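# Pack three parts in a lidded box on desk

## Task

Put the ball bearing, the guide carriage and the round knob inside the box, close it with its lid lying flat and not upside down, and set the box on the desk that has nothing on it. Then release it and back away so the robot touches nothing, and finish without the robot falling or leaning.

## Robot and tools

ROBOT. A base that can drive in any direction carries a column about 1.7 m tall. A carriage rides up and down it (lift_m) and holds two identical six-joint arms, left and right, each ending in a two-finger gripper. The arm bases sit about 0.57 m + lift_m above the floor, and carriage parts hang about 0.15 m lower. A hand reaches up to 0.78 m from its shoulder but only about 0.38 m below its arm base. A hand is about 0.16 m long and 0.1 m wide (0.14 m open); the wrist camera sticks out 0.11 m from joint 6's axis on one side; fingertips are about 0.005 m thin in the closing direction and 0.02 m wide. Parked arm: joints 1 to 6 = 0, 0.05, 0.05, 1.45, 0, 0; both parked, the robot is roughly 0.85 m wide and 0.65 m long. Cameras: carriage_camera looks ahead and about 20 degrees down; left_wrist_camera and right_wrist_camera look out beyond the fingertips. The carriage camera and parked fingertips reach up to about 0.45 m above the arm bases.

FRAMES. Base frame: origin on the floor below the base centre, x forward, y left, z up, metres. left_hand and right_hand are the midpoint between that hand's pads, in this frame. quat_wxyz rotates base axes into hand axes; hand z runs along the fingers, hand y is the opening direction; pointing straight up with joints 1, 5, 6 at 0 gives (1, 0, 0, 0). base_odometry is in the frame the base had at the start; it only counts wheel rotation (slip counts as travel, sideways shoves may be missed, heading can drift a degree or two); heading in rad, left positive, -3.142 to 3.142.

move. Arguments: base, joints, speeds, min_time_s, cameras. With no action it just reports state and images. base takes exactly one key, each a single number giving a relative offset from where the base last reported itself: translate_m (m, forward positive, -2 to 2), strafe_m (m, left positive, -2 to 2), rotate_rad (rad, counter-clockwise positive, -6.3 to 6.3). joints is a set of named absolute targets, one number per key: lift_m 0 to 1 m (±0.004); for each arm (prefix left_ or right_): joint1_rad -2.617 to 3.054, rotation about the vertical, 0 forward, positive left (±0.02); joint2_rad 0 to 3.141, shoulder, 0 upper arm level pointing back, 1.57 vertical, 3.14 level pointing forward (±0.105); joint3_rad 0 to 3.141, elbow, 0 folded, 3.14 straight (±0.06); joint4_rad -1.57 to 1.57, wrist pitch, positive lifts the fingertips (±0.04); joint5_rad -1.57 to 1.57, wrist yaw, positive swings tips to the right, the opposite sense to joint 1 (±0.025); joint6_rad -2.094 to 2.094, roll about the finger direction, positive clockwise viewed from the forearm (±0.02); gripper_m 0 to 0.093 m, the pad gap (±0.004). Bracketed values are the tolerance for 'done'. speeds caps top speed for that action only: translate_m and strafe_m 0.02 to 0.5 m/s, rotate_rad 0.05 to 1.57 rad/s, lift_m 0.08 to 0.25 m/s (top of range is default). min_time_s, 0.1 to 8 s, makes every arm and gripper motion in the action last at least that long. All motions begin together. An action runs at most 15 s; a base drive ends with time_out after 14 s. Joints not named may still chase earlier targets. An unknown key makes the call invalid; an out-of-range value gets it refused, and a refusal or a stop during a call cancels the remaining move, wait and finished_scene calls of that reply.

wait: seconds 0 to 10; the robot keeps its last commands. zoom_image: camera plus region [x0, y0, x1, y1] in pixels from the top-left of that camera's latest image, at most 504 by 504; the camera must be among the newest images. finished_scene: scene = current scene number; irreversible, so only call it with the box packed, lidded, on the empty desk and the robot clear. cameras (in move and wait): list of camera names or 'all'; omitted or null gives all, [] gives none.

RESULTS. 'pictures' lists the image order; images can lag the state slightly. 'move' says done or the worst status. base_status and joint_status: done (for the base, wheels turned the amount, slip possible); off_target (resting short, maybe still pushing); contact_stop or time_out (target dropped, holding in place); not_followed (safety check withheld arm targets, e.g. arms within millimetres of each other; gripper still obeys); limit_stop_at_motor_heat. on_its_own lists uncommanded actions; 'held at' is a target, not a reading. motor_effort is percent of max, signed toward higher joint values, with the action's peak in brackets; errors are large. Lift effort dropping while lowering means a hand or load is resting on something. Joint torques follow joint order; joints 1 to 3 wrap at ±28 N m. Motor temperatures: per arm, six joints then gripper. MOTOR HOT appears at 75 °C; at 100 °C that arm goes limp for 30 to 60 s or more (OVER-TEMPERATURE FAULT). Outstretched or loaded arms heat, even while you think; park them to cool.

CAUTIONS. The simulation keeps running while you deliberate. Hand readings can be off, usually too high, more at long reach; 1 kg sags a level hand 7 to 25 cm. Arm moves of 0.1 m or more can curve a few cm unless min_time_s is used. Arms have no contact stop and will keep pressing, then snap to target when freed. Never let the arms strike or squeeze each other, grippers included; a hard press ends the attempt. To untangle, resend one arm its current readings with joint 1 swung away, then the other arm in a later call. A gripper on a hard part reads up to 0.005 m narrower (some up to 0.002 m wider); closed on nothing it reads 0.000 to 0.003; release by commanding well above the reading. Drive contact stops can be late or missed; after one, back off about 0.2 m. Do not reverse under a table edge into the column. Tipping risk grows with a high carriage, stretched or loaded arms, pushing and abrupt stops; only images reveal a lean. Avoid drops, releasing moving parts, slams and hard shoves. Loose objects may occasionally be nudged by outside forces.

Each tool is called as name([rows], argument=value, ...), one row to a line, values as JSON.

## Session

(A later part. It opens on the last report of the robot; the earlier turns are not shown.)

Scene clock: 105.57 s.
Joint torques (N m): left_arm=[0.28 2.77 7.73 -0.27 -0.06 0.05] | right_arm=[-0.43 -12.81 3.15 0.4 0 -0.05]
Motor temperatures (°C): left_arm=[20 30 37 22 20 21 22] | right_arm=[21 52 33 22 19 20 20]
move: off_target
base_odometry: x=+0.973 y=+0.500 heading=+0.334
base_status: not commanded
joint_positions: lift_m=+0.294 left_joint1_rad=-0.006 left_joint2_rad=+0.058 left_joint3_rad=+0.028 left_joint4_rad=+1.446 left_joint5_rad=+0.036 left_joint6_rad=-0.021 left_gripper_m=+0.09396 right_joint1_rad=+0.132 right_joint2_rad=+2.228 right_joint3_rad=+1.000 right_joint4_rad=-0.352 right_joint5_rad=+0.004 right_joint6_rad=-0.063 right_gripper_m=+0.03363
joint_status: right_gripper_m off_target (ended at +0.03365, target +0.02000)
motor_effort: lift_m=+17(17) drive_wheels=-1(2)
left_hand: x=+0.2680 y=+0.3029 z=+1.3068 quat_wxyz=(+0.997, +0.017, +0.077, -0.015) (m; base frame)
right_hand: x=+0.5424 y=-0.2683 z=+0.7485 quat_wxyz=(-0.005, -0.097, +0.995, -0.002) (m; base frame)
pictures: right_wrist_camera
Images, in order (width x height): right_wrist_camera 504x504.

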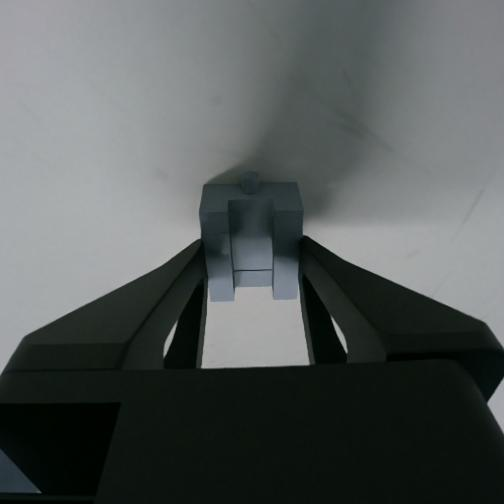

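move(joints={"lift_m":0.40}, cameras=[])

move(joints={"right_joint1_rad": 0.888, "right_joint2_rad": 2.632, "right_joint3_rad": 1.797, "right_joint4_rad": -0.732, "right_joint6_rad": 0.878}, min_time_s=2.5, cameras=["right_wrist_camera"])

move(joints={"lift_m":0.375}, cameras=["right_wrist_camera","carriage_camera"])

Scene clock: 107.00 s.
Joint torques (N m): left_arm=[0.59 2.63 7.51 -0.19 -0.06 0.02] | right_arm=[-0.44 -12.59 3.52 0.35 -0.01 -0.05]
Motor temperatures (°C): left_arm=[20 30 37 22 20 21 22] | right_arm=[21 52 33 22 19 20 20]
move: done
base_odometry: x=+0.973 y=+0.500 heading=+0.334
base_status: not commanded
joint_positions: lift_m=+0.400 left_joint1_rad=-0.006 left_joint2_rad=+0.058 left_joint3_rad=+0.028 left_joint4_rad=+1.446 left_joint5_rad=+0.036 left_joint6_rad=-0.021 left_gripper_m=+0.09396 right_joint1_rad=+0.132 right_joint2_rad=+2.226 right_joint3_rad=+0.996 right_joint4_rad=-0.348 right_joint5_rad=+0.004 right_joint6_rad=-0.063 right_gripper_m=+0.03361
joint_status: all done
motor_effort: lift_m=+23(31) drive_wheels=-1(2)
left_hand: x=+0.2680 y=+0.3029 z=+1.4120 quat_wxyz=(+0.997, +0.017, +0.077, -0.015) (m; base frame)
right_hand: x=+0.5421 y=-0.2683 z=+0.8538 quat_wxyz=(-0.003, -0.097, +0.995, -0.002) (m; base frame)
pictures: none
No camera images: "cameras" was empty.

Scene clock: 109.80 s.
Joint torques (N m): left_arm=[0.34 2.67 7.42 -0.26 -0.04 0.01] | right_arm=[0.36 -14.5 8.08 0.11 0.06 0.11]
Motor temperatures (°C): left_arm=[20 30 37 22 20 21 22] | right_arm=[21 52 33 22 19 20 20]
move: done
base_odometry: x=+0.973 y=+0.500 heading=+0.334
base_status: not commanded
joint_positions: lift_m=+0.400 left_joint1_rad=-0.006 left_joint2_rad=+0.058 left_joint3_rad=+0.028 left_joint4_rad=+1.446 left_joint5_rad=+0.036 left_joint6_rad=-0.021 left_gripper_m=+0.09396 right_joint1_rad=+0.882 right_joint2_rad=+2.635 right_joint3_rad=+1.765 right_joint4_rad=-0.721 right_joint5_rad=+0.004 right_joint6_rad=+0.869 right_gripper_m=+0.03361
joint_status: all done
motor_effort: lift_m=+23(23) drive_wheels=-1(2)
left_hand: x=+0.2680 y=+0.3029 z=+1.4120 quat_wxyz=(+0.997, +0.017, +0.077, -0.015) (m; base frame)
right_hand: x=+0.5136 y=+0.0376 z=+0.8351 quat_wxyz=(-0.005, -0.007, +1.000, -0.009) (m; base frame)
pictures: right_wrist_camera
Images, in order (width x height): right_wrist_camera 504x504.

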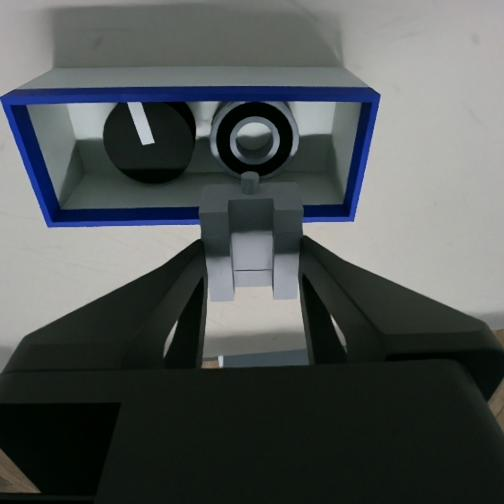

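Scene clock: 110.40 s.
Joint torques (N m): left_arm=[0.28 2.63 7.61 -0.27 -0.01 0.01] | right_arm=[0.36 -16.06 7.23 0.13 0.07 0.1]
Motor temperatures (°C): left_arm=[20 30 37 22 20 21 22] | right_arm=[21 52 33 22 19 20 20]
move: done
base_odometry: x=+0.973 y=+0.500 heading=+0.334
base_status: not commanded
joint_positions: lift_m=+0.375 left_joint1_rad=-0.006 left_joint2_rad=+0.058 left_joint3_rad=+0.028 left_joint4_rad=+1.446 left_joint5_rad=+0.036 left_joint6_rad=-0.021 left_gripper_m=+0.09396 right_joint1_rad=+0.882 right_joint2_rad=+2.650 right_joint3_rad=+1.774 right_joint4_rad=-0.726 right_joint5_rad=+0.004 right_joint6_rad=+0.871 right_gripper_m=+0.03361
joint_status: all done
motor_effort: lift_m=+17(18) drive_wheels=+0(2)
left_hand: x=+0.2680 y=+0.3029 z=+1.3877 quat_wxyz=(+0.997, +0.017, +0.077, -0.015) (m; base frame)
right_hand: x=+0.5125 y=+0.0364 z=+0.8061 quat_wxyz=(-0.008, -0.006, +1.000, -0.013) (m; base frame)
pictures: carriage_camera, right_wrist_camera
Images, in order (width x height): carriage_camera 504x504, right_wrist_camera 504x504.

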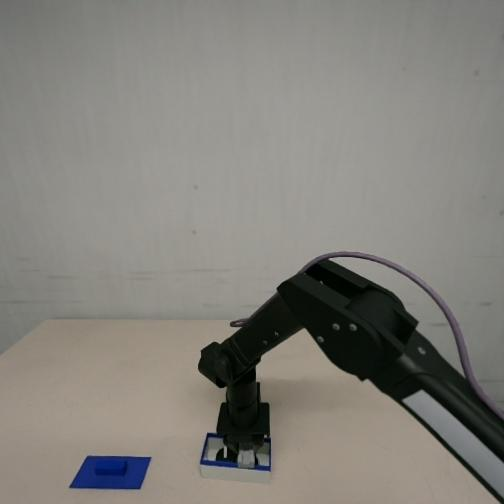

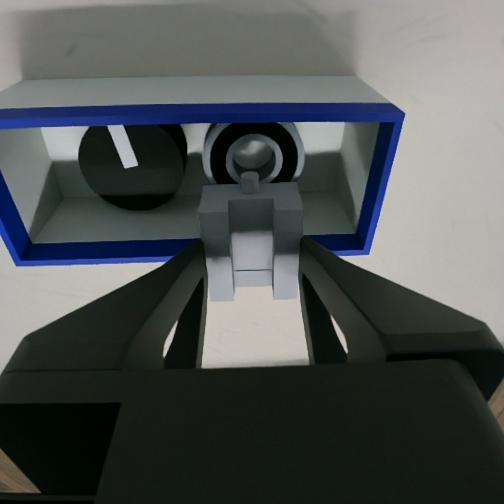

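move(base={"translate_m": 0.005}, speeds={"translate_m": 0.02}, joints={"right_joint6_rad":0.838}, cameras=[])

move(base={"strafe_m": -0.003}, speeds={"strafe_m": 0.02}, joints={"lift_m":0.362}, cameras=["right_wrist_camera","carriage_camera"])

zoom_image(camera="right_wrist_camera", region=[80, 80, 504, 320])

Scene clock: 111.77 s.
Joint torques (N m): left_arm=[0.34 2.77 7.51 -0.25 -0.01 0.04] | right_arm=[0.17 -16.06 7.17 0.12 0.06 -0.05]
Motor temperatures (°C): left_arm=[20 30 37 22 20 21 22] | right_arm=[21 52 33 22 19 20 20]
move: done
base_odometry: x=+0.977 y=+0.502 heading=+0.334
base_status: done
joint_positions: lift_m=+0.375 left_joint1_rad=-0.006 left_joint2_rad=+0.058 left_joint3_rad=+0.028 left_joint4_rad=+1.446 left_joint5_rad=+0.036 left_joint6_rad=-0.021 left_gripper_m=+0.09396 right_joint1_rad=+0.884 right_joint2_rad=+2.650 right_joint3_rad=+1.774 right_joint4_rad=-0.726 right_joint5_rad=+0.004 right_joint6_rad=+0.846 right_gripper_m=+0.03361
joint_status: all done
motor_effort: lift_m=+17(17) drive_wheels=+3(10)
left_hand: x=+0.2680 y=+0.3029 z=+1.3877 quat_wxyz=(+0.997, +0.017, +0.077, -0.015) (m; base frame)
right_hand: x=+0.5119 y=+0.0367 z=+0.8061 quat_wxyz=(-0.009, -0.019, +1.000, -0.013) (m; base frame)
pictures: none
No camera images: "cameras" was empty.

Scene clock: 112.30 s.
Joint torques (N m): left_arm=[0.34 2.74 7.54 -0.27 -0.02 0.03] | right_arm=[0.27 -15.46 6.15 0.3 0.06 -0.02]
Motor temperatures (°C): left_arm=[20 29 37 22 20 21 22] | right_arm=[21 52 33 22 19 20 20]
move: done
base_odometry: x=+0.978 y=+0.499 heading=+0.334
base_status: done
joint_positions: lift_m=+0.362 left_joint1_rad=-0.006 left_joint2_rad=+0.058 left_joint3_rad=+0.028 left_joint4_rad=+1.446 left_joint5_rad=+0.036 left_joint6_rad=-0.021 left_gripper_m=+0.09396 right_joint1_rad=+0.884 right_joint2_rad=+2.643 right_joint3_rad=+1.786 right_joint4_rad=-0.739 right_joint5_rad=+0.003 right_joint6_rad=+0.844 right_gripper_m=+0.03361
joint_status: all done
motor_effort: lift_m=+16(16) drive_wheels=+3(5)
left_hand: x=+0.2680 y=+0.3028 z=+1.3749 quat_wxyz=(+0.997, +0.018, +0.077, -0.015) (m; base frame)
right_hand: x=+0.5138 y=+0.0392 z=+0.7983 quat_wxyz=(-0.007, -0.020, +1.000, -0.011) (m; base frame)
pictures: carriage_camera, right_wrist_camera
Images, in order (width x height): carriage_camera 504x504, right_wrist_camera 504x504.

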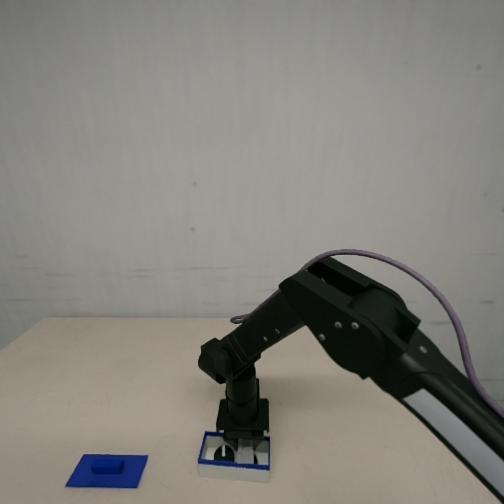

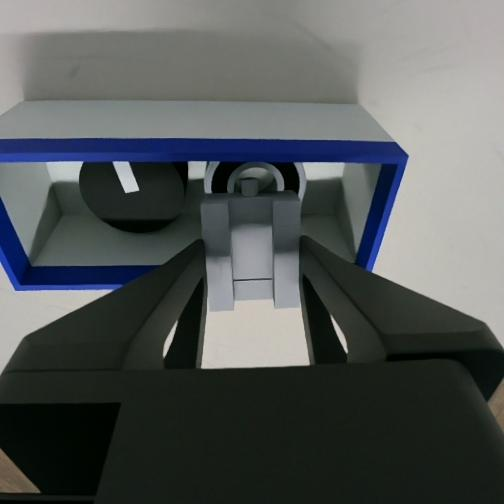

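Scaled by 1.189 from the camera's 504x504 image, which has a finer 720x720 frame.

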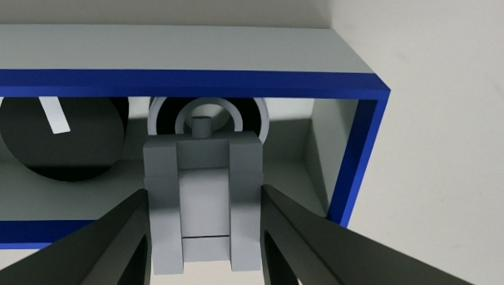

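move(joints={"lift_m":0.385}, speeds={"lift_m":0.1}, cameras=[])

move(base={"translate_m": 0.006}, speeds={"translate_m": 0.02}, cameras=["right_wrist_camera","carriage_camera"])

zoom_image(camera="carriage_camera", region=[180, 384, 300, 504])

Scene clock: 113.30 s.
Joint torques (N m): left_arm=[0.44 2.73 7.36 -0.19 -0.04 0.03] | right_arm=[0.25 -15.72 6.12 0.23 0.08 -0.03]
Motor temperatures (°C): left_arm=[20 29 37 22 20 21 22] | right_arm=[21 52 33 22 19 20 20]
move: done
base_odometry: x=+0.978 y=+0.499 heading=+0.334
base_status: not commanded
joint_positions: lift_m=+0.385 left_joint1_rad=-0.006 left_joint2_rad=+0.058 left_joint3_rad=+0.028 left_joint4_rad=+1.446 left_joint5_rad=+0.036 left_joint6_rad=-0.021 left_gripper_m=+0.09396 right_joint1_rad=+0.884 right_joint2_rad=+2.645 right_joint3_rad=+1.786 right_joint4_rad=-0.734 right_joint5_rad=+0.003 right_joint6_rad=+0.843 right_gripper_m=+0.03361
joint_status: all done
motor_effort: lift_m=+23(28) drive_wheels=+3(4)
left_hand: x=+0.2680 y=+0.3028 z=+1.3971 quat_wxyz=(+0.997, +0.018, +0.077, -0.015) (m; base frame)
right_hand: x=+0.5142 y=+0.0398 z=+0.8197 quat_wxyz=(-0.006, -0.020, +1.000, -0.010) (m; base frame)
pictures: none
No camera images: "cameras" was empty.

Scene clock: 114.20 s.
Joint torques (N m): left_arm=[0.2 2.56 7.34 -0.25 -0.03 0.02] | right_arm=[0.29 -15.62 6.15 0.25 0.07 -0.02]
Motor temperatures (°C): left_arm=[20 29 37 22 20 21 22] | right_arm=[21 52 33 22 19 20 20]
move: done
base_odometry: x=+0.984 y=+0.501 heading=+0.335
base_status: done
joint_positions: lift_m=+0.385 left_joint1_rad=-0.006 left_joint2_rad=+0.058 left_joint3_rad=+0.028 left_joint4_rad=+1.447 left_joint5_rad=+0.036 left_joint6_rad=-0.021 left_gripper_m=+0.09396 right_joint1_rad=+0.884 right_joint2_rad=+2.645 right_joint3_rad=+1.786 right_joint4_rad=-0.734 right_joint5_rad=+0.003 right_joint6_rad=+0.843 right_gripper_m=+0.03361
joint_status: not commanded
motor_effort: lift_m=+23(23) drive_wheels=+2(10)
left_hand: x=+0.2679 y=+0.3028 z=+1.3971 quat_wxyz=(+0.997, +0.018, +0.077, -0.015) (m; base frame)
right_hand: x=+0.5142 y=+0.0398 z=+0.8197 quat_wxyz=(-0.006, -0.020, +1.000, -0.010) (m; base frame)
pictures: carriage_camera, right_wrist_camera
Images, in order (width x height): carriage_camera 504x504, right_wrist_camera 504x504.

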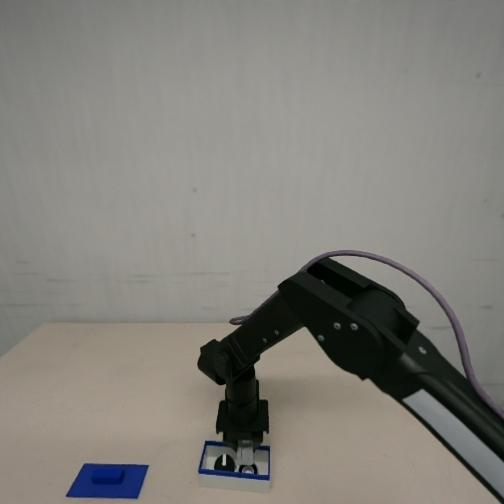

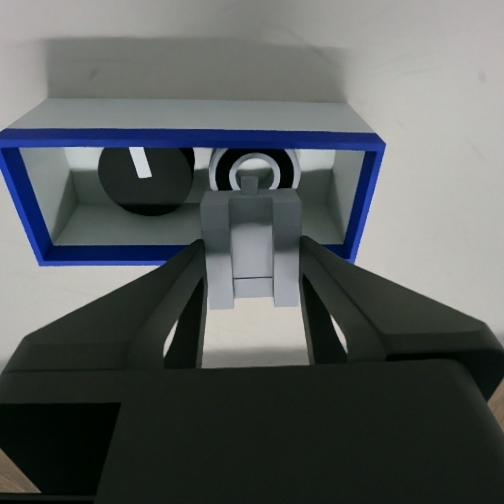

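Scaled by 4.200 from the camera's 504x504 image, which has a finer 720x720 frame.

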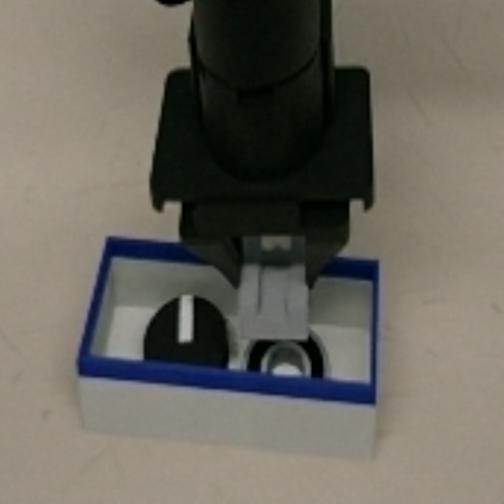

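move(base={"translate_m": -0.002}, speeds={"translate_m": 0.02}, joints={"lift_m":0.367}, cameras=["right_wrist_camera","carriage_camera"])

zoom_image(camera="right_wrist_camera", region=[80, 80, 504, 320])

zoom_image(camera="carriage_camera", region=[180, 384, 300, 504])

Scene clock: 115.40 s.
Joint torques (N m): left_arm=[0.29 2.81 7.5 -0.26 -0.07 0.03] | right_arm=[0.27 -16.13 6.12 0.2 0.06 -0.02]
Motor temperatures (°C): left_arm=[20 29 37 22 20 21 22] | right_arm=[21 53 33 22 19 20 20]
move: done
base_odometry: x=+0.982 y=+0.501 heading=+0.335
base_status: done
joint_positions: lift_m=+0.367 left_joint1_rad=-0.006 left_joint2_rad=+0.058 left_joint3_rad=+0.028 left_joint4_rad=+1.447 left_joint5_rad=+0.036 left_joint6_rad=-0.021 left_gripper_m=+0.09396 right_joint1_rad=+0.884 right_joint2_rad=+2.651 right_joint3_rad=+1.786 right_joint4_rad=-0.732 right_joint5_rad=+0.003 right_joint6_rad=+0.843 right_gripper_m=+0.03361
joint_status: all done
motor_effort: lift_m=+17(20) drive_wheels=+2(11)
left_hand: x=+0.2677 y=+0.3028 z=+1.3798 quat_wxyz=(+0.997, +0.018, +0.077, -0.015) (m; base frame)
right_hand: x=+0.5135 y=+0.0391 z=+0.8000 quat_wxyz=(-0.007, -0.020, +1.000, -0.011) (m; base frame)
pictures: carriage_camera, right_wrist_camera
Images, in order (width x height): carriage_camera 504x504, right_wrist_camera 504x504.

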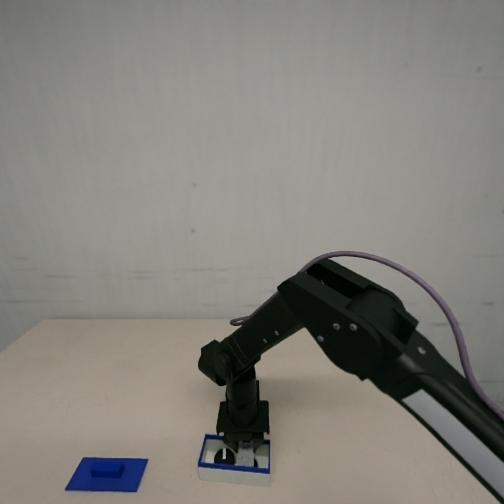

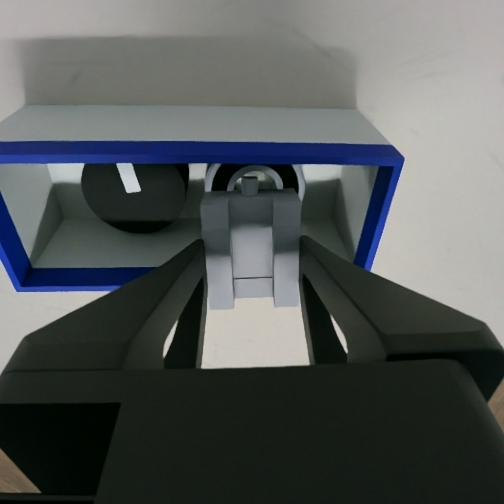

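Scaled by 1.189 from the camera's 504x504 image, which has a finer 720x720 frame.

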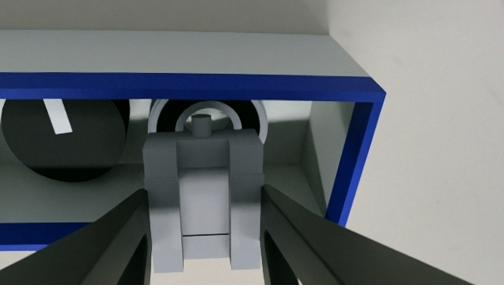

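Scaled by 4.200 from the camera's 504x504 image, which has a finer 720x720 frame.

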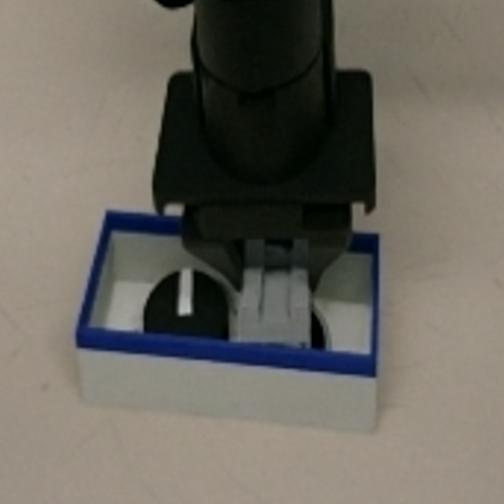

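move(base={"translate_m": 0.002}, speeds={"translate_m": 0.02}, cameras=[])

move(joints={"lift_m":0.36}, speeds={"lift_m":0.08}, cameras=["right_wrist_camera","carriage_camera"])

zoom_image(camera="right_wrist_camera", region=[80, 80, 504, 320])

zoom_image(camera="carriage_camera", region=[180, 384, 300, 504])

Scene clock: 116.60 s.
Joint torques (N m): left_arm=[0.36 2.89 7.58 -0.25 -0.03 0.04] | right_arm=[0.16 -16.14 6.11 0.21 0.07 -0.02]
Motor temperatures (°C): left_arm=[20 29 37 22 20 21 22] | right_arm=[21 53 33 22 19 20 20]
move: done
base_odometry: x=+0.984 y=+0.501 heading=+0.335
base_status: done
joint_positions: lift_m=+0.367 left_joint1_rad=-0.006 left_joint2_rad=+0.058 left_joint3_rad=+0.028 left_joint4_rad=+1.447 left_joint5_rad=+0.036 left_joint6_rad=-0.021 left_gripper_m=+0.09396 right_joint1_rad=+0.884 right_joint2_rad=+2.651 right_joint3_rad=+1.786 right_joint4_rad=-0.732 right_joint5_rad=+0.003 right_joint6_rad=+0.843 right_gripper_m=+0.03361
joint_status: not commanded
motor_effort: lift_m=+17(17) drive_wheels=+1(11)
left_hand: x=+0.2678 y=+0.3028 z=+1.3798 quat_wxyz=(+0.997, +0.018, +0.077, -0.015) (m; base frame)
right_hand: x=+0.5135 y=+0.0391 z=+0.8000 quat_wxyz=(-0.007, -0.020, +1.000, -0.011) (m; base frame)
pictures: none
No camera images: "cameras" was empty.

Scene clock: 117.07 s.
Joint torques (N m): left_arm=[0.25 2.78 7.43 -0.25 -0.01 -0.01] | right_arm=[0.28 -16.57 6.15 0.22 0.08 -0.02]
Motor temperatures (°C): left_arm=[20 29 37 22 20 21 22] | right_arm=[21 53 33 22 19 20 20]
move: done
base_odometry: x=+0.984 y=+0.501 heading=+0.335
base_status: not commanded
joint_positions: lift_m=+0.360 left_joint1_rad=-0.006 left_joint2_rad=+0.058 left_joint3_rad=+0.028 left_joint4_rad=+1.447 left_joint5_rad=+0.036 left_joint6_rad=-0.021 left_gripper_m=+0.09396 right_joint1_rad=+0.884 right_joint2_rad=+2.654 right_joint3_rad=+1.786 right_joint4_rad=-0.731 right_joint5_rad=+0.003 right_joint6_rad=+0.843 right_gripper_m=+0.03361
joint_status: all done
motor_effort: lift_m=+17(17) drive_wheels=+1(3)
left_hand: x=+0.2678 y=+0.3028 z=+1.3728 quat_wxyz=(+0.997, +0.018, +0.077, -0.015) (m; base frame)
right_hand: x=+0.5130 y=+0.0386 z=+0.7916 quat_wxyz=(-0.008, -0.020, +1.000, -0.012) (m; base frame)
pictures: carriage_camera, right_wrist_camera
Images, in order (width x height): carriage_camera 504x504, right_wrist_camera 504x504.

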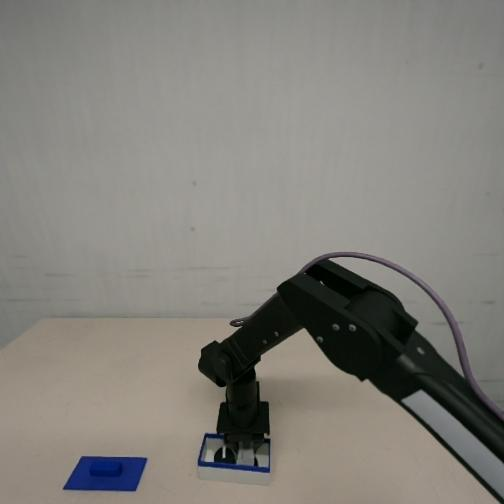

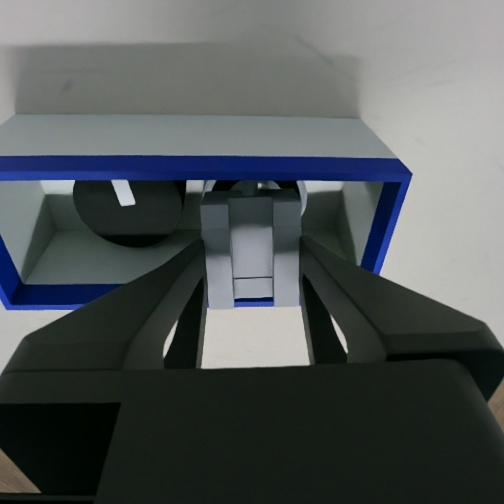

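Scaled by 1.189 from the camera's 504x504 image, which has a finer 720x720 frame.

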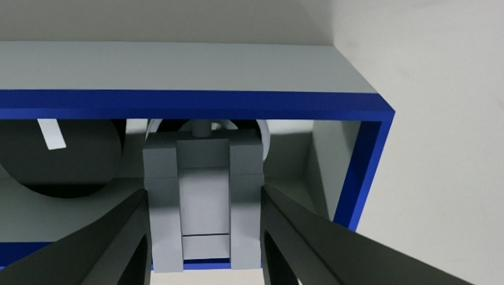

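Scaled by 4.200 from the camera's 504x504 image, which has a finer 720x720 frame.

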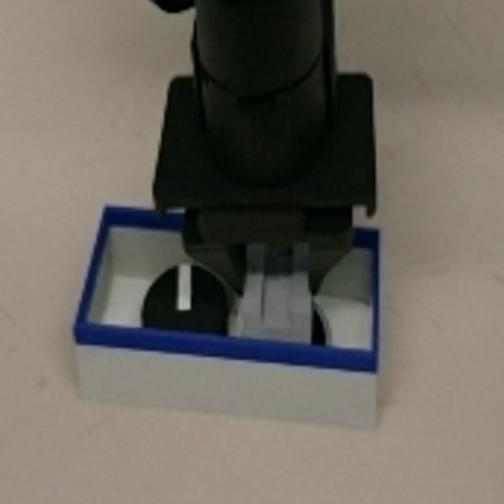

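move(joints={"lift_m":0.351}, speeds={"lift_m":0.08}, cameras=["right_wrist_camera"])

zoom_image(camera="right_wrist_camera", region=[80, 80, 504, 320])

Scene clock: 117.80 s.
Joint torques (N m): left_arm=[0.24 2.66 7.51 -0.28 -0.07 0.02] | right_arm=[0.21 -16.77 6.09 0.17 0.07 -0.02]
Motor temperatures (°C): left_arm=[20 29 37 22 20 21 22] | right_arm=[21 53 33 22 19 20 20]
move: done
base_odometry: x=+0.984 y=+0.501 heading=+0.335
base_status: not commanded
joint_positions: lift_m=+0.351 left_joint1_rad=-0.006 left_joint2_rad=+0.058 left_joint3_rad=+0.028 left_joint4_rad=+1.447 left_joint5_rad=+0.036 left_joint6_rad=-0.021 left_gripper_m=+0.09396 right_joint1_rad=+0.884 right_joint2_rad=+2.656 right_joint3_rad=+1.786 right_joint4_rad=-0.731 right_joint5_rad=+0.003 right_joint6_rad=+0.843 right_gripper_m=+0.03361
joint_status: all done
motor_effort: lift_m=+17(18) drive_wheels=-1(3)
left_hand: x=+0.2678 y=+0.3028 z=+1.3637 quat_wxyz=(+0.997, +0.018, +0.077, -0.015) (m; base frame)
right_hand: x=+0.5126 y=+0.0381 z=+0.7815 quat_wxyz=(-0.009, -0.020, +1.000, -0.013) (m; base frame)
pictures: right_wrist_camera
Images, in order (width x height): right_wrist_camera 504x504.

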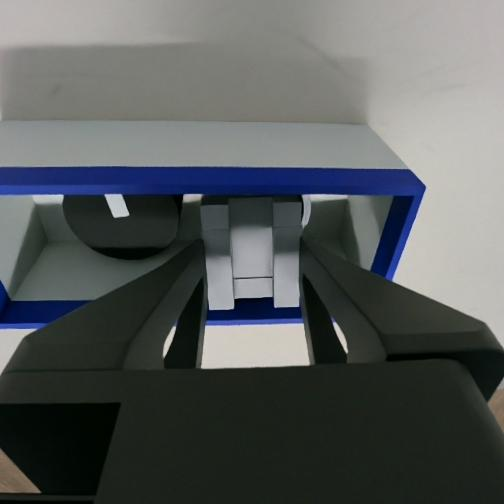

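Scaled by 1.189 from the camera's 504x504 image, which has a finer 720x720 frame.

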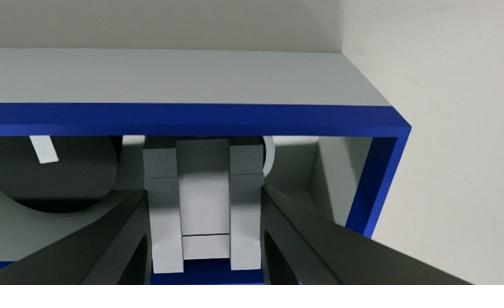

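Inside. Lower to the bearing.

move(joints={"lift_m":0.341}, speeds={"lift_m":0.08}, cameras=[])

move(joints={"lift_m":0.336}, speeds={"lift_m":0.08}, cameras=["right_wrist_camera"])

Scene clock: 118.50 s.
Joint torques (N m): left_arm=[0.27 2.66 7.54 -0.26 -0.03 -0.03] | right_arm=[0.23 -16.87 6.09 0.2 0.1 -0.02]
Motor temperatures (°C): left_arm=[20 29 37 22 20 21 22] | right_arm=[21 53 33 22 19 20 20]
move: done
base_odometry: x=+0.984 y=+0.501 heading=+0.335
base_status: not commanded
joint_positions: lift_m=+0.341 left_joint1_rad=-0.006 left_joint2_rad=+0.058 left_joint3_rad=+0.028 left_joint4_rad=+1.447 left_joint5_rad=+0.036 left_joint6_rad=-0.021 left_gripper_m=+0.09396 right_joint1_rad=+0.884 right_joint2_rad=+2.657 right_joint3_rad=+1.786 right_joint4_rad=-0.731 right_joint5_rad=+0.001 right_joint6_rad=+0.843 right_gripper_m=+0.03361
joint_status: all done
motor_effort: lift_m=+17(18) drive_wheels=+2(3)
left_hand: x=+0.2678 y=+0.3028 z=+1.3538 quat_wxyz=(+0.997, +0.018, +0.077, -0.015) (m; base frame)
right_hand: x=+0.5125 y=+0.0383 z=+0.7715 quat_wxyz=(-0.009, -0.020, +1.000, -0.012) (m; base frame)
pictures: none
No camera images: "cameras" was empty.

Scene clock: 118.93 s.
Joint torques (N m): left_arm=[0.24 2.77 7.43 -0.26 -0.01 0.01] | right_arm=[0.21 -15.99 6.11 0.32 0.07 -0.02]
Motor temperatures (°C): left_arm=[20 29 37 22 20 21 22] | right_arm=[21 53 33 22 19 20 20]
move: done
base_odometry: x=+0.984 y=+0.501 heading=+0.335
base_status: not commanded
joint_positions: lift_m=+0.336 left_joint1_rad=-0.006 left_joint2_rad=+0.058 left_joint3_rad=+0.028 left_joint4_rad=+1.447 left_joint5_rad=+0.036 left_joint6_rad=-0.021 left_gripper_m=+0.09396 right_joint1_rad=+0.884 right_joint2_rad=+2.650 right_joint3_rad=+1.786 right_joint4_rad=-0.742 right_joint5_rad=+0.002 right_joint6_rad=+0.843 right_gripper_m=+0.03361
joint_status: all done
motor_effort: lift_m=+15(16) drive_wheels=+1(3)
left_hand: x=+0.2678 y=+0.3028 z=+1.3490 quat_wxyz=(+0.997, +0.018, +0.077, -0.015) (m; base frame)
right_hand: x=+0.5120 y=+0.0375 z=+0.7698 quat_wxyz=(-0.011, -0.020, +1.000, -0.014) (m; base frame)
pictures: right_wrist_camera
Images, in order (width x height): right_wrist_camera 504x504.

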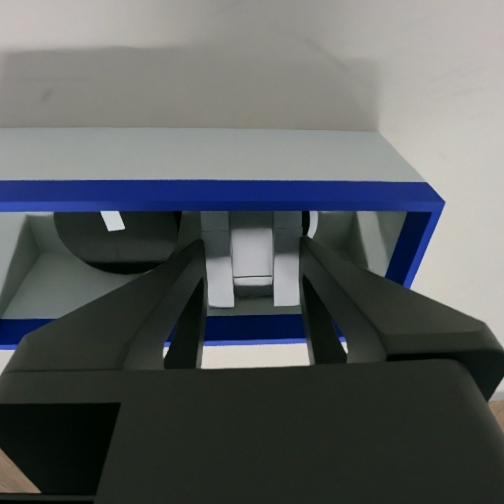

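move(joints={"lift_m":0.331}, speeds={"lift_m":0.08}, cameras=[])

move(joints={"right_gripper_m":0.046}, min_time_s=1.5, cameras=[])

move(joints={"lift_m":0.36}, speeds={"lift_m":0.08}, cameras=[])

move(joints={"lift_m":0.41}, cameras=["right_wrist_camera","carriage_camera"])

zoom_image(camera="right_wrist_camera", region=[0, 40, 424, 280])

zoom_image(camera="carriage_camera", region=[50, 404, 290, 504])

Scene clock: 119.83 s.
Joint torques (N m): left_arm=[0.42 2.88 7.43 -0.19 0.02 -0.01] | right_arm=[0.23 -14.97 6.13 0.44 0.08 -0.02]
Motor temperatures (°C): left_arm=[20 29 37 22 20 21 22] | right_arm=[21 53 33 22 19 20 20]
move: done
base_odometry: x=+0.984 y=+0.501 heading=+0.335
base_status: not commanded
joint_positions: lift_m=+0.332 left_joint1_rad=-0.006 left_joint2_rad=+0.058 left_joint3_rad=+0.028 left_joint4_rad=+1.447 left_joint5_rad=+0.036 left_joint6_rad=-0.021 left_gripper_m=+0.09396 right_joint1_rad=+0.884 right_joint2_rad=+2.639 right_joint3_rad=+1.786 right_joint4_rad=-0.754 right_joint5_rad=+0.002 right_joint6_rad=+0.843 right_gripper_m=+0.03361
joint_status: all done
motor_effort: lift_m=+15(17) drive_wheels=+2(3)
left_hand: x=+0.2678 y=+0.3028 z=+1.3440 quat_wxyz=(+0.997, +0.018, +0.077, -0.015) (m; base frame)
right_hand: x=+0.5120 y=+0.0375 z=+0.7695 quat_wxyz=(-0.011, -0.020, +1.000, -0.014) (m; base frame)
pictures: none
No camera images: "cameras" was empty.

Scene clock: 121.63 s.
Joint torques (N m): left_arm=[0.32 2.78 7.58 -0.25 -0.02 0.04] | right_arm=[0.23 -14.99 6.15 0.35 0.08 -0.02]
Motor temperatures (°C): left_arm=[20 29 37 22 20 21 22] | right_arm=[21 53 33 22 19 20 20]
move: done
base_odometry: x=+0.984 y=+0.501 heading=+0.335
base_status: not commanded
joint_positions: lift_m=+0.331 left_joint1_rad=-0.006 left_joint2_rad=+0.058 left_joint3_rad=+0.028 left_joint4_rad=+1.447 left_joint5_rad=+0.036 left_joint6_rad=-0.021 left_gripper_m=+0.09396 right_joint1_rad=+0.884 right_joint2_rad=+2.639 right_joint3_rad=+1.786 right_joint4_rad=-0.744 right_joint5_rad=+0.002 right_joint6_rad=+0.843 right_gripper_m=+0.04592
joint_status: all done
motor_effort: lift_m=+15(15) drive_wheels=+2(3)
left_hand: x=+0.2678 y=+0.3028 z=+1.3440 quat_wxyz=(+0.997, +0.018, +0.077, -0.015) (m; base frame)
right_hand: x=+0.5135 y=+0.0394 z=+0.7694 quat_wxyz=(-0.008, -0.020, +1.000, -0.011) (m; base frame)
pictures: none
No camera images: "cameras" was empty.

Scene clock: 122.37 s.
Joint torques (N m): left_arm=[0.35 2.82 7.6 -0.29 -0.04 0.03] | right_arm=[0.2 -15.35 6.16 0.29 0.08 -0.02]
Motor temperatures (°C): left_arm=[20 29 37 22 20 21 22] | right_arm=[21 53 33 22 19 20 20]
move: done
base_odometry: x=+0.984 y=+0.501 heading=+0.335
base_status: not commanded
joint_positions: lift_m=+0.360 left_joint1_rad=-0.006 left_joint2_rad=+0.058 left_joint3_rad=+0.028 left_joint4_rad=+1.447 left_joint5_rad=+0.036 left_joint6_rad=-0.021 left_gripper_m=+0.09396 right_joint1_rad=+0.884 right_joint2_rad=+2.643 right_joint3_rad=+1.786 right_joint4_rad=-0.738 right_joint5_rad=+0.002 right_joint6_rad=+0.843 right_gripper_m=+0.04592
joint_status: all done
motor_effort: lift_m=+23(27) drive_wheels=+1(3)
left_hand: x=+0.2678 y=+0.3028 z=+1.3721 quat_wxyz=(+0.997, +0.018, +0.077, -0.015) (m; base frame)
right_hand: x=+0.5138 y=+0.0397 z=+0.7958 quat_wxyz=(-0.007, -0.020, +1.000, -0.010) (m; base frame)
pictures: none
No camera images: "cameras" was empty.

Scene clock: 123.10 s.
Joint torques (N m): left_arm=[0.31 3 7.62 -0.23 -0.02 0.03] | right_arm=[0.23 -15.72 6.15 0.23 0.08 -0.02]
Motor temperatures (°C): left_arm=[20 29 37 22 20 21 22] | right_arm=[21 53 33 22 19 20 20]
move: done
base_odometry: x=+0.984 y=+0.501 heading=+0.335
base_status: not commanded
joint_positions: lift_m=+0.410 left_joint1_rad=-0.006 left_joint2_rad=+0.058 left_joint3_rad=+0.028 left_joint4_rad=+1.447 left_joint5_rad=+0.036 left_joint6_rad=-0.021 left_gripper_m=+0.09396 right_joint1_rad=+0.884 right_joint2_rad=+2.646 right_joint3_rad=+1.786 right_joint4_rad=-0.735 right_joint5_rad=+0.002 right_joint6_rad=+0.843 right_gripper_m=+0.04592
joint_status: all done
motor_effort: lift_m=+23(31) drive_wheels=+2(3)
left_hand: x=+0.2678 y=+0.3028 z=+1.4221 quat_wxyz=(+0.997, +0.018, +0.077, -0.015) (m; base frame)
right_hand: x=+0.5137 y=+0.0397 z=+0.8443 quat_wxyz=(-0.007, -0.020, +1.000, -0.010) (m; base frame)
pictures: carriage_camera, right_wrist_camera
Images, in order (width x height): carriage_camera 504x504, right_wrist_camera 504x504.

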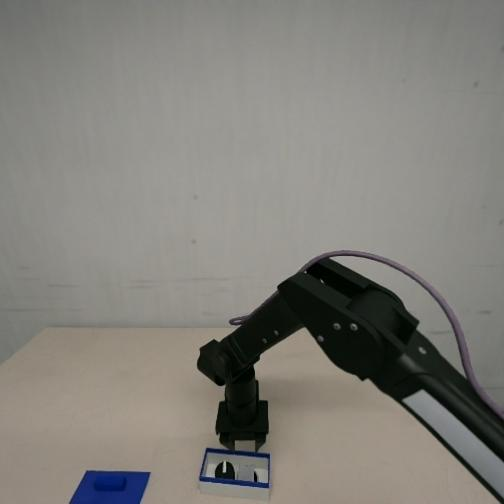

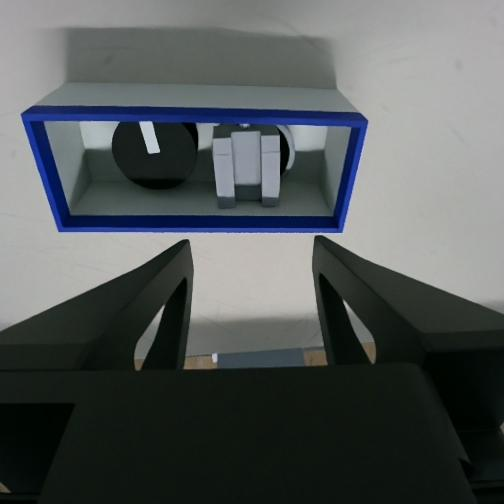

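Scaled by 1.189 from the camera's 504x504 image, which has a finer 720x720 frame.

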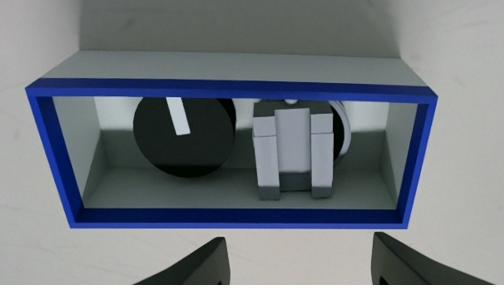

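Scaled by 2.100 from the camera's 504x504 image, which has a finer 720x720 frame.

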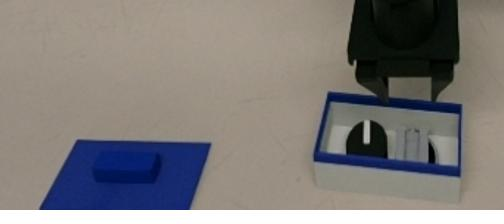

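move(base={"translate_m": -0.03}, speeds={"translate_m": 0.1}, joints={"right_joint1_rad": -0.2, "right_joint2_rad": 1.5, "right_joint3_rad": 1.2, "right_joint4_rad": -0.3,"right_joint6_rad":0}, min_time_s=2, cameras=[])

move(joints={"right_joint1_rad": 0, "right_joint2_rad": 0.05, "right_joint3_rad": 0.05, "right_joint4_rad": 1.45, "left_joint1_rad":0.055,"left_joint2_rad":2.08,"left_joint3_rad":0.82,"left_joint4_rad":-0.285,"left_joint5_rad":0,"left_joint6_rad":1.6}, min_time_s=3, cameras=["left_wrist_camera","carriage_camera"])

Scene clock: 126.27 s.
Joint torques (N m): left_arm=[0.35 2.73 7.64 -0.24 0.02 0.01] | right_arm=[-0.66 -10.26 6.86 2.24 0.02 -0.07]
Motor temperatures (°C): left_arm=[20 29 37 22 20 21 22] | right_arm=[21 54 33 22 19 20 20]
move: done
base_odometry: x=+0.956 y=+0.492 heading=+0.335
base_status: done
joint_positions: lift_m=+0.410 left_joint1_rad=-0.006 left_joint2_rad=+0.058 left_joint3_rad=+0.028 left_joint4_rad=+1.447 left_joint5_rad=+0.036 left_joint6_rad=-0.021 left_gripper_m=+0.09396 right_joint1_rad=-0.194 right_joint2_rad=+1.526 right_joint3_rad=+1.208 right_joint4_rad=-0.324 right_joint5_rad=+0.002 right_joint6_rad=+0.009 right_gripper_m=+0.04593
joint_status: all done
motor_effort: lift_m=+23(23) drive_wheels=+2(14)
left_hand: x=+0.2678 y=+0.3028 z=+1.4221 quat_wxyz=(+0.997, +0.018, +0.077, -0.015) (m; base frame)
right_hand: x=+0.6753 y=-0.3975 z=+1.2080 quat_wxyz=(+0.446, +0.091, +0.889, -0.042) (m; base frame)
pictures: none
No camera images: "cameras" was empty.

Scene clock: 129.60 s.
Joint torques (N m): left_arm=[0.95 -6.41 6.49 0.19 -0.02 0.18] | right_arm=[0.55 3.64 4.92 -0.08 0.01 -0.04]
Motor temperatures (°C): left_arm=[20 29 37 22 20 21 22] | right_arm=[21 53 33 22 19 20 20]
move: done
base_odometry: x=+0.956 y=+0.492 heading=+0.335
base_status: not commanded
joint_positions: lift_m=+0.410 left_joint1_rad=+0.049 left_joint2_rad=+2.067 left_joint3_rad=+0.801 left_joint4_rad=-0.267 left_joint5_rad=+0.008 left_joint6_rad=+1.585 left_gripper_m=+0.09397 right_joint1_rad=-0.008 right_joint2_rad=+0.053 right_joint3_rad=+0.058 right_joint4_rad=+1.439 right_joint5_rad=+0.002 right_joint6_rad=+0.007 right_gripper_m=+0.04593
joint_status: all done
motor_effort: lift_m=+23(23) drive_wheels=+2(3)
left_hand: x=+0.5123 y=+0.3219 z=+0.8818 quat_wxyz=(+0.016, +0.695, +0.719, +0.011) (m; base frame)
right_hand: x=+0.2594 y=-0.3099 z=+1.4303 quat_wxyz=(+0.998, +0.001, +0.063, +0.000) (m; base frame)
pictures: carriage_camera, left_wrist_camera
Images, in order (width x height): carriage_camera 504x504, left_wrist_camera 504x504.

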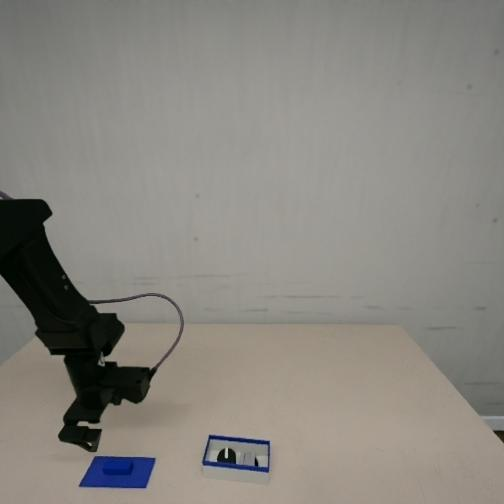

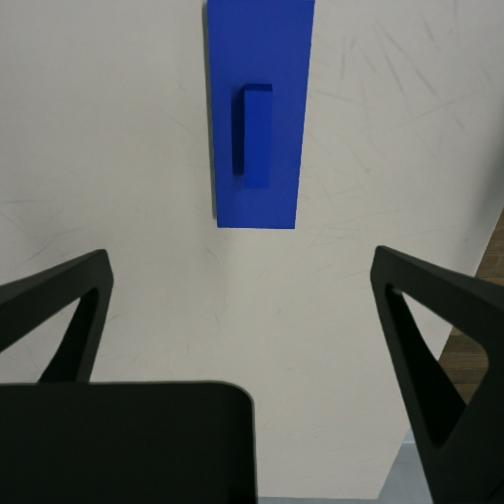

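move(joints={"left_joint1_rad":0.072,"left_joint2_rad":2.01,"left_joint3_rad":0.747,"left_joint4_rad":-0.228,"left_joint6_rad":1.612,"lift_m":0.315}, min_time_s=1, cameras=["left_wrist_camera","carriage_camera"])

Scene clock: 131.63 s.
Joint torques (N m): left_arm=[0.92 -9.8 3.77 0.58 0 0.18] | right_arm=[0.55 4.07 5.44 -0.1 0.01 -0.05]
Motor temperatures (°C): left_arm=[20 30 37 22 20 21 22] | right_arm=[21 52 33 22 19 20 20]
move: done
base_odometry: x=+0.956 y=+0.492 heading=+0.335
base_status: not commanded
joint_positions: lift_m=+0.315 left_joint1_rad=+0.066 left_joint2_rad=+2.044 left_joint3_rad=+0.753 left_joint4_rad=-0.248 left_joint5_rad=+0.007 left_joint6_rad=+1.598 left_gripper_m=+0.09397 right_joint1_rad=-0.008 right_joint2_rad=+0.049 right_joint3_rad=+0.052 right_joint4_rad=+1.443 right_joint5_rad=+0.002 right_joint6_rad=+0.007 right_gripper_m=+0.04593
joint_status: all done
motor_effort: lift_m=+17(21) drive_wheels=+2(4)
left_hand: x=+0.5003 y=+0.3261 z=+0.7872 quat_wxyz=(+0.013, +0.693, +0.720, +0.009) (m; base frame)
right_hand: x=+0.2588 y=-0.3099 z=+1.3345 quat_wxyz=(+0.998, +0.001, +0.062, +0.000) (m; base frame)
pictures: carriage_camera, left_wrist_camera
Images, in order (width x height): carriage_camera 504x504, left_wrist_camera 504x504.

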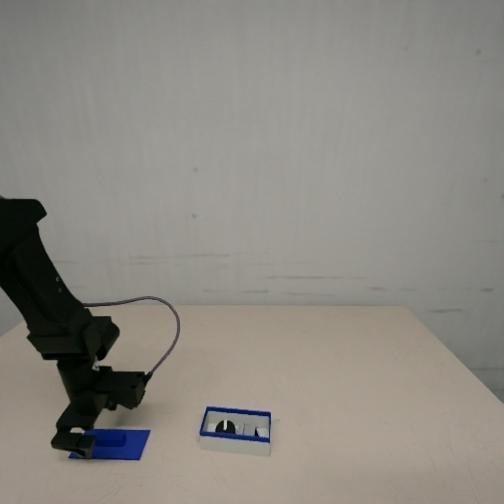

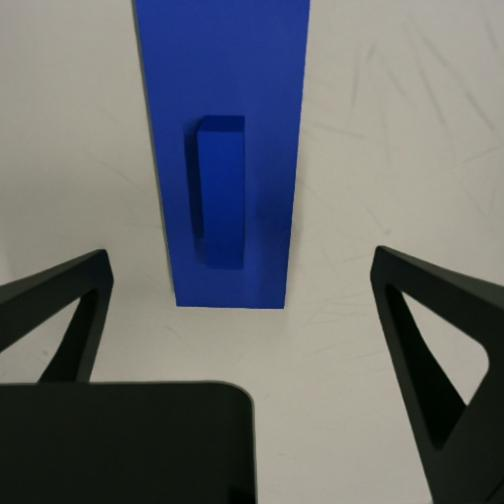

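move(base={"translate_m": 0.0105}, speeds={"translate_m": 0.04}, cameras=[])

move(base={"strafe_m": -0.009}, speeds={"strafe_m": 0.04}, joints={"lift_m":0.285}, cameras=["left_wrist_camera","carriage_camera"])

Scene clock: 133.17 s.
Joint torques (N m): left_arm=[0.84 -9.84 3.84 0.57 -0.01 0.18] | right_arm=[0.57 4.08 5.44 -0.14 0.02 -0.05]
Motor temperatures (°C): left_arm=[20 30 37 22 20 21 22] | right_arm=[21 51 33 22 19 20 20]
move: done
base_odometry: x=+0.966 y=+0.495 heading=+0.335
base_status: done
joint_positions: lift_m=+0.315 left_joint1_rad=+0.066 left_joint2_rad=+2.043 left_joint3_rad=+0.753 left_joint4_rad=-0.243 left_joint5_rad=+0.007 left_joint6_rad=+1.599 left_gripper_m=+0.09397 right_joint1_rad=-0.008 right_joint2_rad=+0.049 right_joint3_rad=+0.052 right_joint4_rad=+1.446 right_joint5_rad=+0.002 right_joint6_rad=+0.007 right_gripper_m=+0.04593
joint_status: not commanded
motor_effort: lift_m=+17(17) drive_wheels=-3(14)
left_hand: x=+0.5017 y=+0.3263 z=+0.7874 quat_wxyz=(+0.015, +0.693, +0.720, +0.012) (m; base frame)
right_hand: x=+0.2582 y=-0.3099 z=+1.3346 quat_wxyz=(+0.998, +0.001, +0.061, +0.000) (m; base frame)
pictures: none
No camera images: "cameras" was empty.

Scene clock: 133.87 s.
Joint torques (N m): left_arm=[0.81 -8.95 4.25 0.53 0 0.15] | right_arm=[0.55 4.11 5.45 -0.14 -0.01 -0.05]
Motor temperatures (°C): left_arm=[20 30 37 22 20 21 22] | right_arm=[21 51 33 22 19 20 20]
move: done
base_odometry: x=+0.969 y=+0.487 heading=+0.335
base_status: done
joint_positions: lift_m=+0.285 left_joint1_rad=+0.067 left_joint2_rad=+2.032 left_joint3_rad=+0.749 left_joint4_rad=-0.240 left_joint5_rad=+0.005 left_joint6_rad=+1.599 left_gripper_m=+0.09397 right_joint1_rad=-0.008 right_joint2_rad=+0.049 right_joint3_rad=+0.052 right_joint4_rad=+1.446 right_joint5_rad=+0.002 right_joint6_rad=+0.007 right_gripper_m=+0.04593
joint_status: all done
motor_effort: lift_m=+17(20) drive_wheels=+4(10)
left_hand: x=+0.5029 y=+0.3270 z=+0.7598 quat_wxyz=(+0.018, +0.693, +0.720, +0.016) (m; base frame)
right_hand: x=+0.2580 y=-0.3099 z=+1.3047 quat_wxyz=(+0.998, +0.001, +0.061, +0.000) (m; base frame)
pictures: carriage_camera, left_wrist_camera
Images, in order (width x height): carriage_camera 504x504, left_wrist_camera 504x504.

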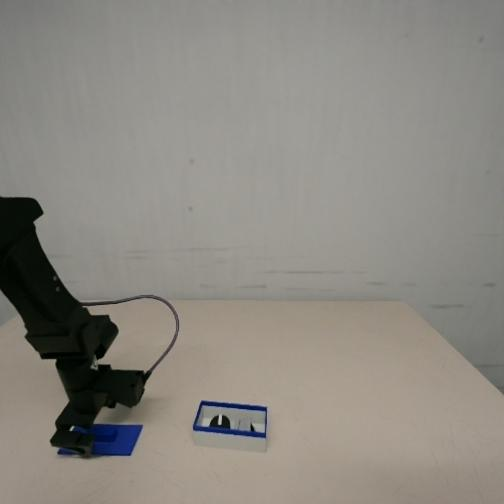

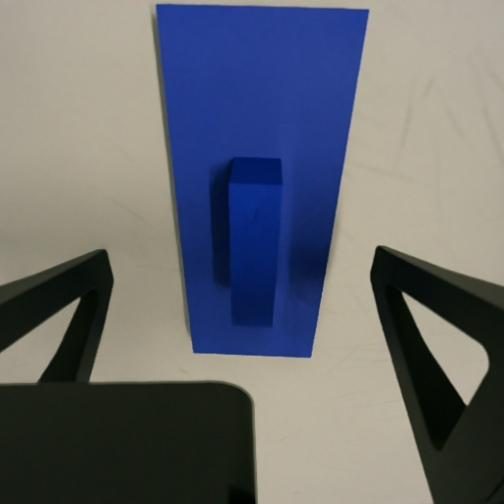

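move(base={"translate_m": -0.0045}, speeds={"translate_m": 0.03}, joints={"lift_m":0.273}, cameras=[])

move(joints={"left_gripper_m":0.028}, min_time_s=1, cameras=["left_wrist_camera"])

move(joints={"left_gripper_m":0.008}, min_time_s=1, cameras=["left_wrist_camera"])

Scene clock: 134.93 s.
Joint torques (N m): left_arm=[0.65 -8.88 4.49 0.51 0.06 0.16] | right_arm=[0.55 4.16 5.42 -0.23 0.02 -0.05]
Motor temperatures (°C): left_arm=[20 30 37 22 20 21 22] | right_arm=[21 50 33 22 19 20 19]
move: done
base_odometry: x=+0.964 y=+0.485 heading=+0.336
base_status: done
joint_positions: lift_m=+0.273 left_joint1_rad=+0.067 left_joint2_rad=+2.031 left_joint3_rad=+0.747 left_joint4_rad=-0.237 left_joint5_rad=+0.005 left_joint6_rad=+1.599 left_gripper_m=+0.09397 right_joint1_rad=-0.008 right_joint2_rad=+0.048 right_joint3_rad=+0.052 right_joint4_rad=+1.451 right_joint5_rad=+0.002 right_joint6_rad=+0.007 right_gripper_m=+0.04593
joint_status: all done
motor_effort: lift_m=+17(17) drive_wheels=+2(10)
left_hand: x=+0.5032 y=+0.3270 z=+0.7478 quat_wxyz=(+0.019, +0.693, +0.720, +0.017) (m; base frame)
right_hand: x=+0.2567 y=-0.3099 z=+1.2928 quat_wxyz=(+0.998, +0.001, +0.058, +0.000) (m; base frame)
pictures: none
No camera images: "cameras" was empty.

Scene clock: 136.20 s.
Joint torques (N m): left_arm=[0.77 -8.73 4.6 0.49 0.04 0.17] | right_arm=[0.54 4.16 5.42 -0.2 0.02 -0.05]
Motor temperatures (°C): left_arm=[20 31 37 22 20 21 22] | right_arm=[21 50 33 22 19 20 19]
move: done
base_odometry: x=+0.964 y=+0.485 heading=+0.336
base_status: not commanded
joint_positions: lift_m=+0.273 left_joint1_rad=+0.067 left_joint2_rad=+2.031 left_joint3_rad=+0.747 left_joint4_rad=-0.237 left_joint5_rad=+0.005 left_joint6_rad=+1.599 left_gripper_m=+0.02811 right_joint1_rad=-0.008 right_joint2_rad=+0.048 right_joint3_rad=+0.052 right_joint4_rad=+1.451 right_joint5_rad=+0.002 right_joint6_rad=+0.007 right_gripper_m=+0.04593
joint_status: all done
motor_effort: lift_m=+17(17) drive_wheels=+2(4)
left_hand: x=+0.5032 y=+0.3270 z=+0.7478 quat_wxyz=(+0.019, +0.693, +0.720, +0.017) (m; base frame)
right_hand: x=+0.2567 y=-0.3099 z=+1.2928 quat_wxyz=(+0.998, +0.001, +0.058, +0.000) (m; base frame)
pictures: left_wrist_camera
Images, in order (width x height): left_wrist_camera 504x504.

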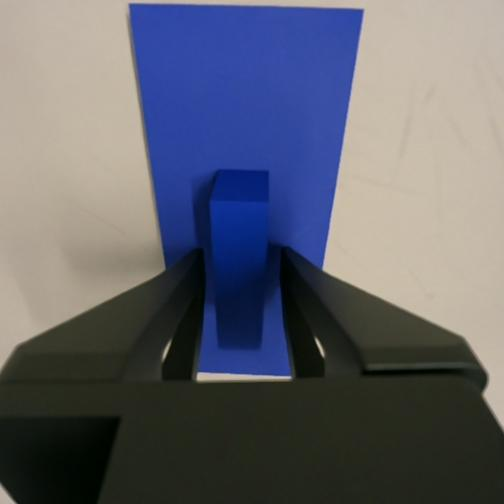

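Scene clock: 137.47 s.
Joint torques (N m): left_arm=[0.58 -8.72 4.51 0.49 0.01 0.17] | right_arm=[0.55 4.15 5.41 -0.21 0.01 -0.05]
Motor temperatures (°C): left_arm=[20 31 37 22 20 21 22] | right_arm=[21 49 33 22 19 20 19]
move: off_target
base_odometry: x=+0.964 y=+0.485 heading=+0.336
base_status: not commanded
joint_positions: lift_m=+0.273 left_joint1_rad=+0.067 left_joint2_rad=+2.031 left_joint3_rad=+0.747 left_joint4_rad=-0.238 left_joint5_rad=+0.005 left_joint6_rad=+1.600 left_gripper_m=+0.01574 right_joint1_rad=-0.008 right_joint2_rad=+0.048 right_joint3_rad=+0.052 right_joint4_rad=+1.451 right_joint5_rad=+0.002 right_joint6_rad=+0.007 right_gripper_m=+0.04593
joint_status: left_gripper_m off_target (ended at +0.01577, target +0.00800)
motor_effort: lift_m=+17(17) drive_wheels=+1(3)
left_hand: x=+0.5030 y=+0.3270 z=+0.7479 quat_wxyz=(+0.019, +0.693, +0.720, +0.017) (m; base frame)
right_hand: x=+0.2567 y=-0.3099 z=+1.2928 quat_wxyz=(+0.998, +0.001, +0.058, +0.000) (m; base frame)
pictures: left_wrist_camera
Images, in order (width x height): left_wrist_camera 504x504.

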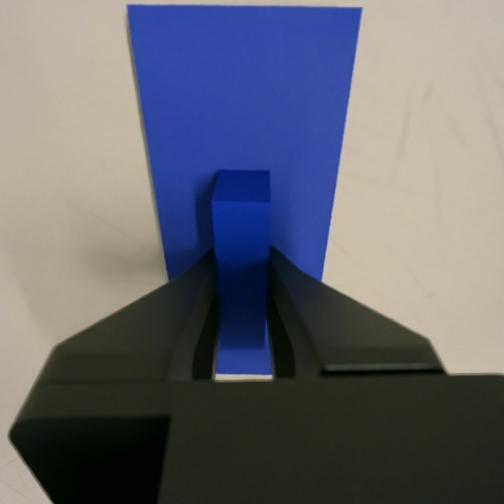

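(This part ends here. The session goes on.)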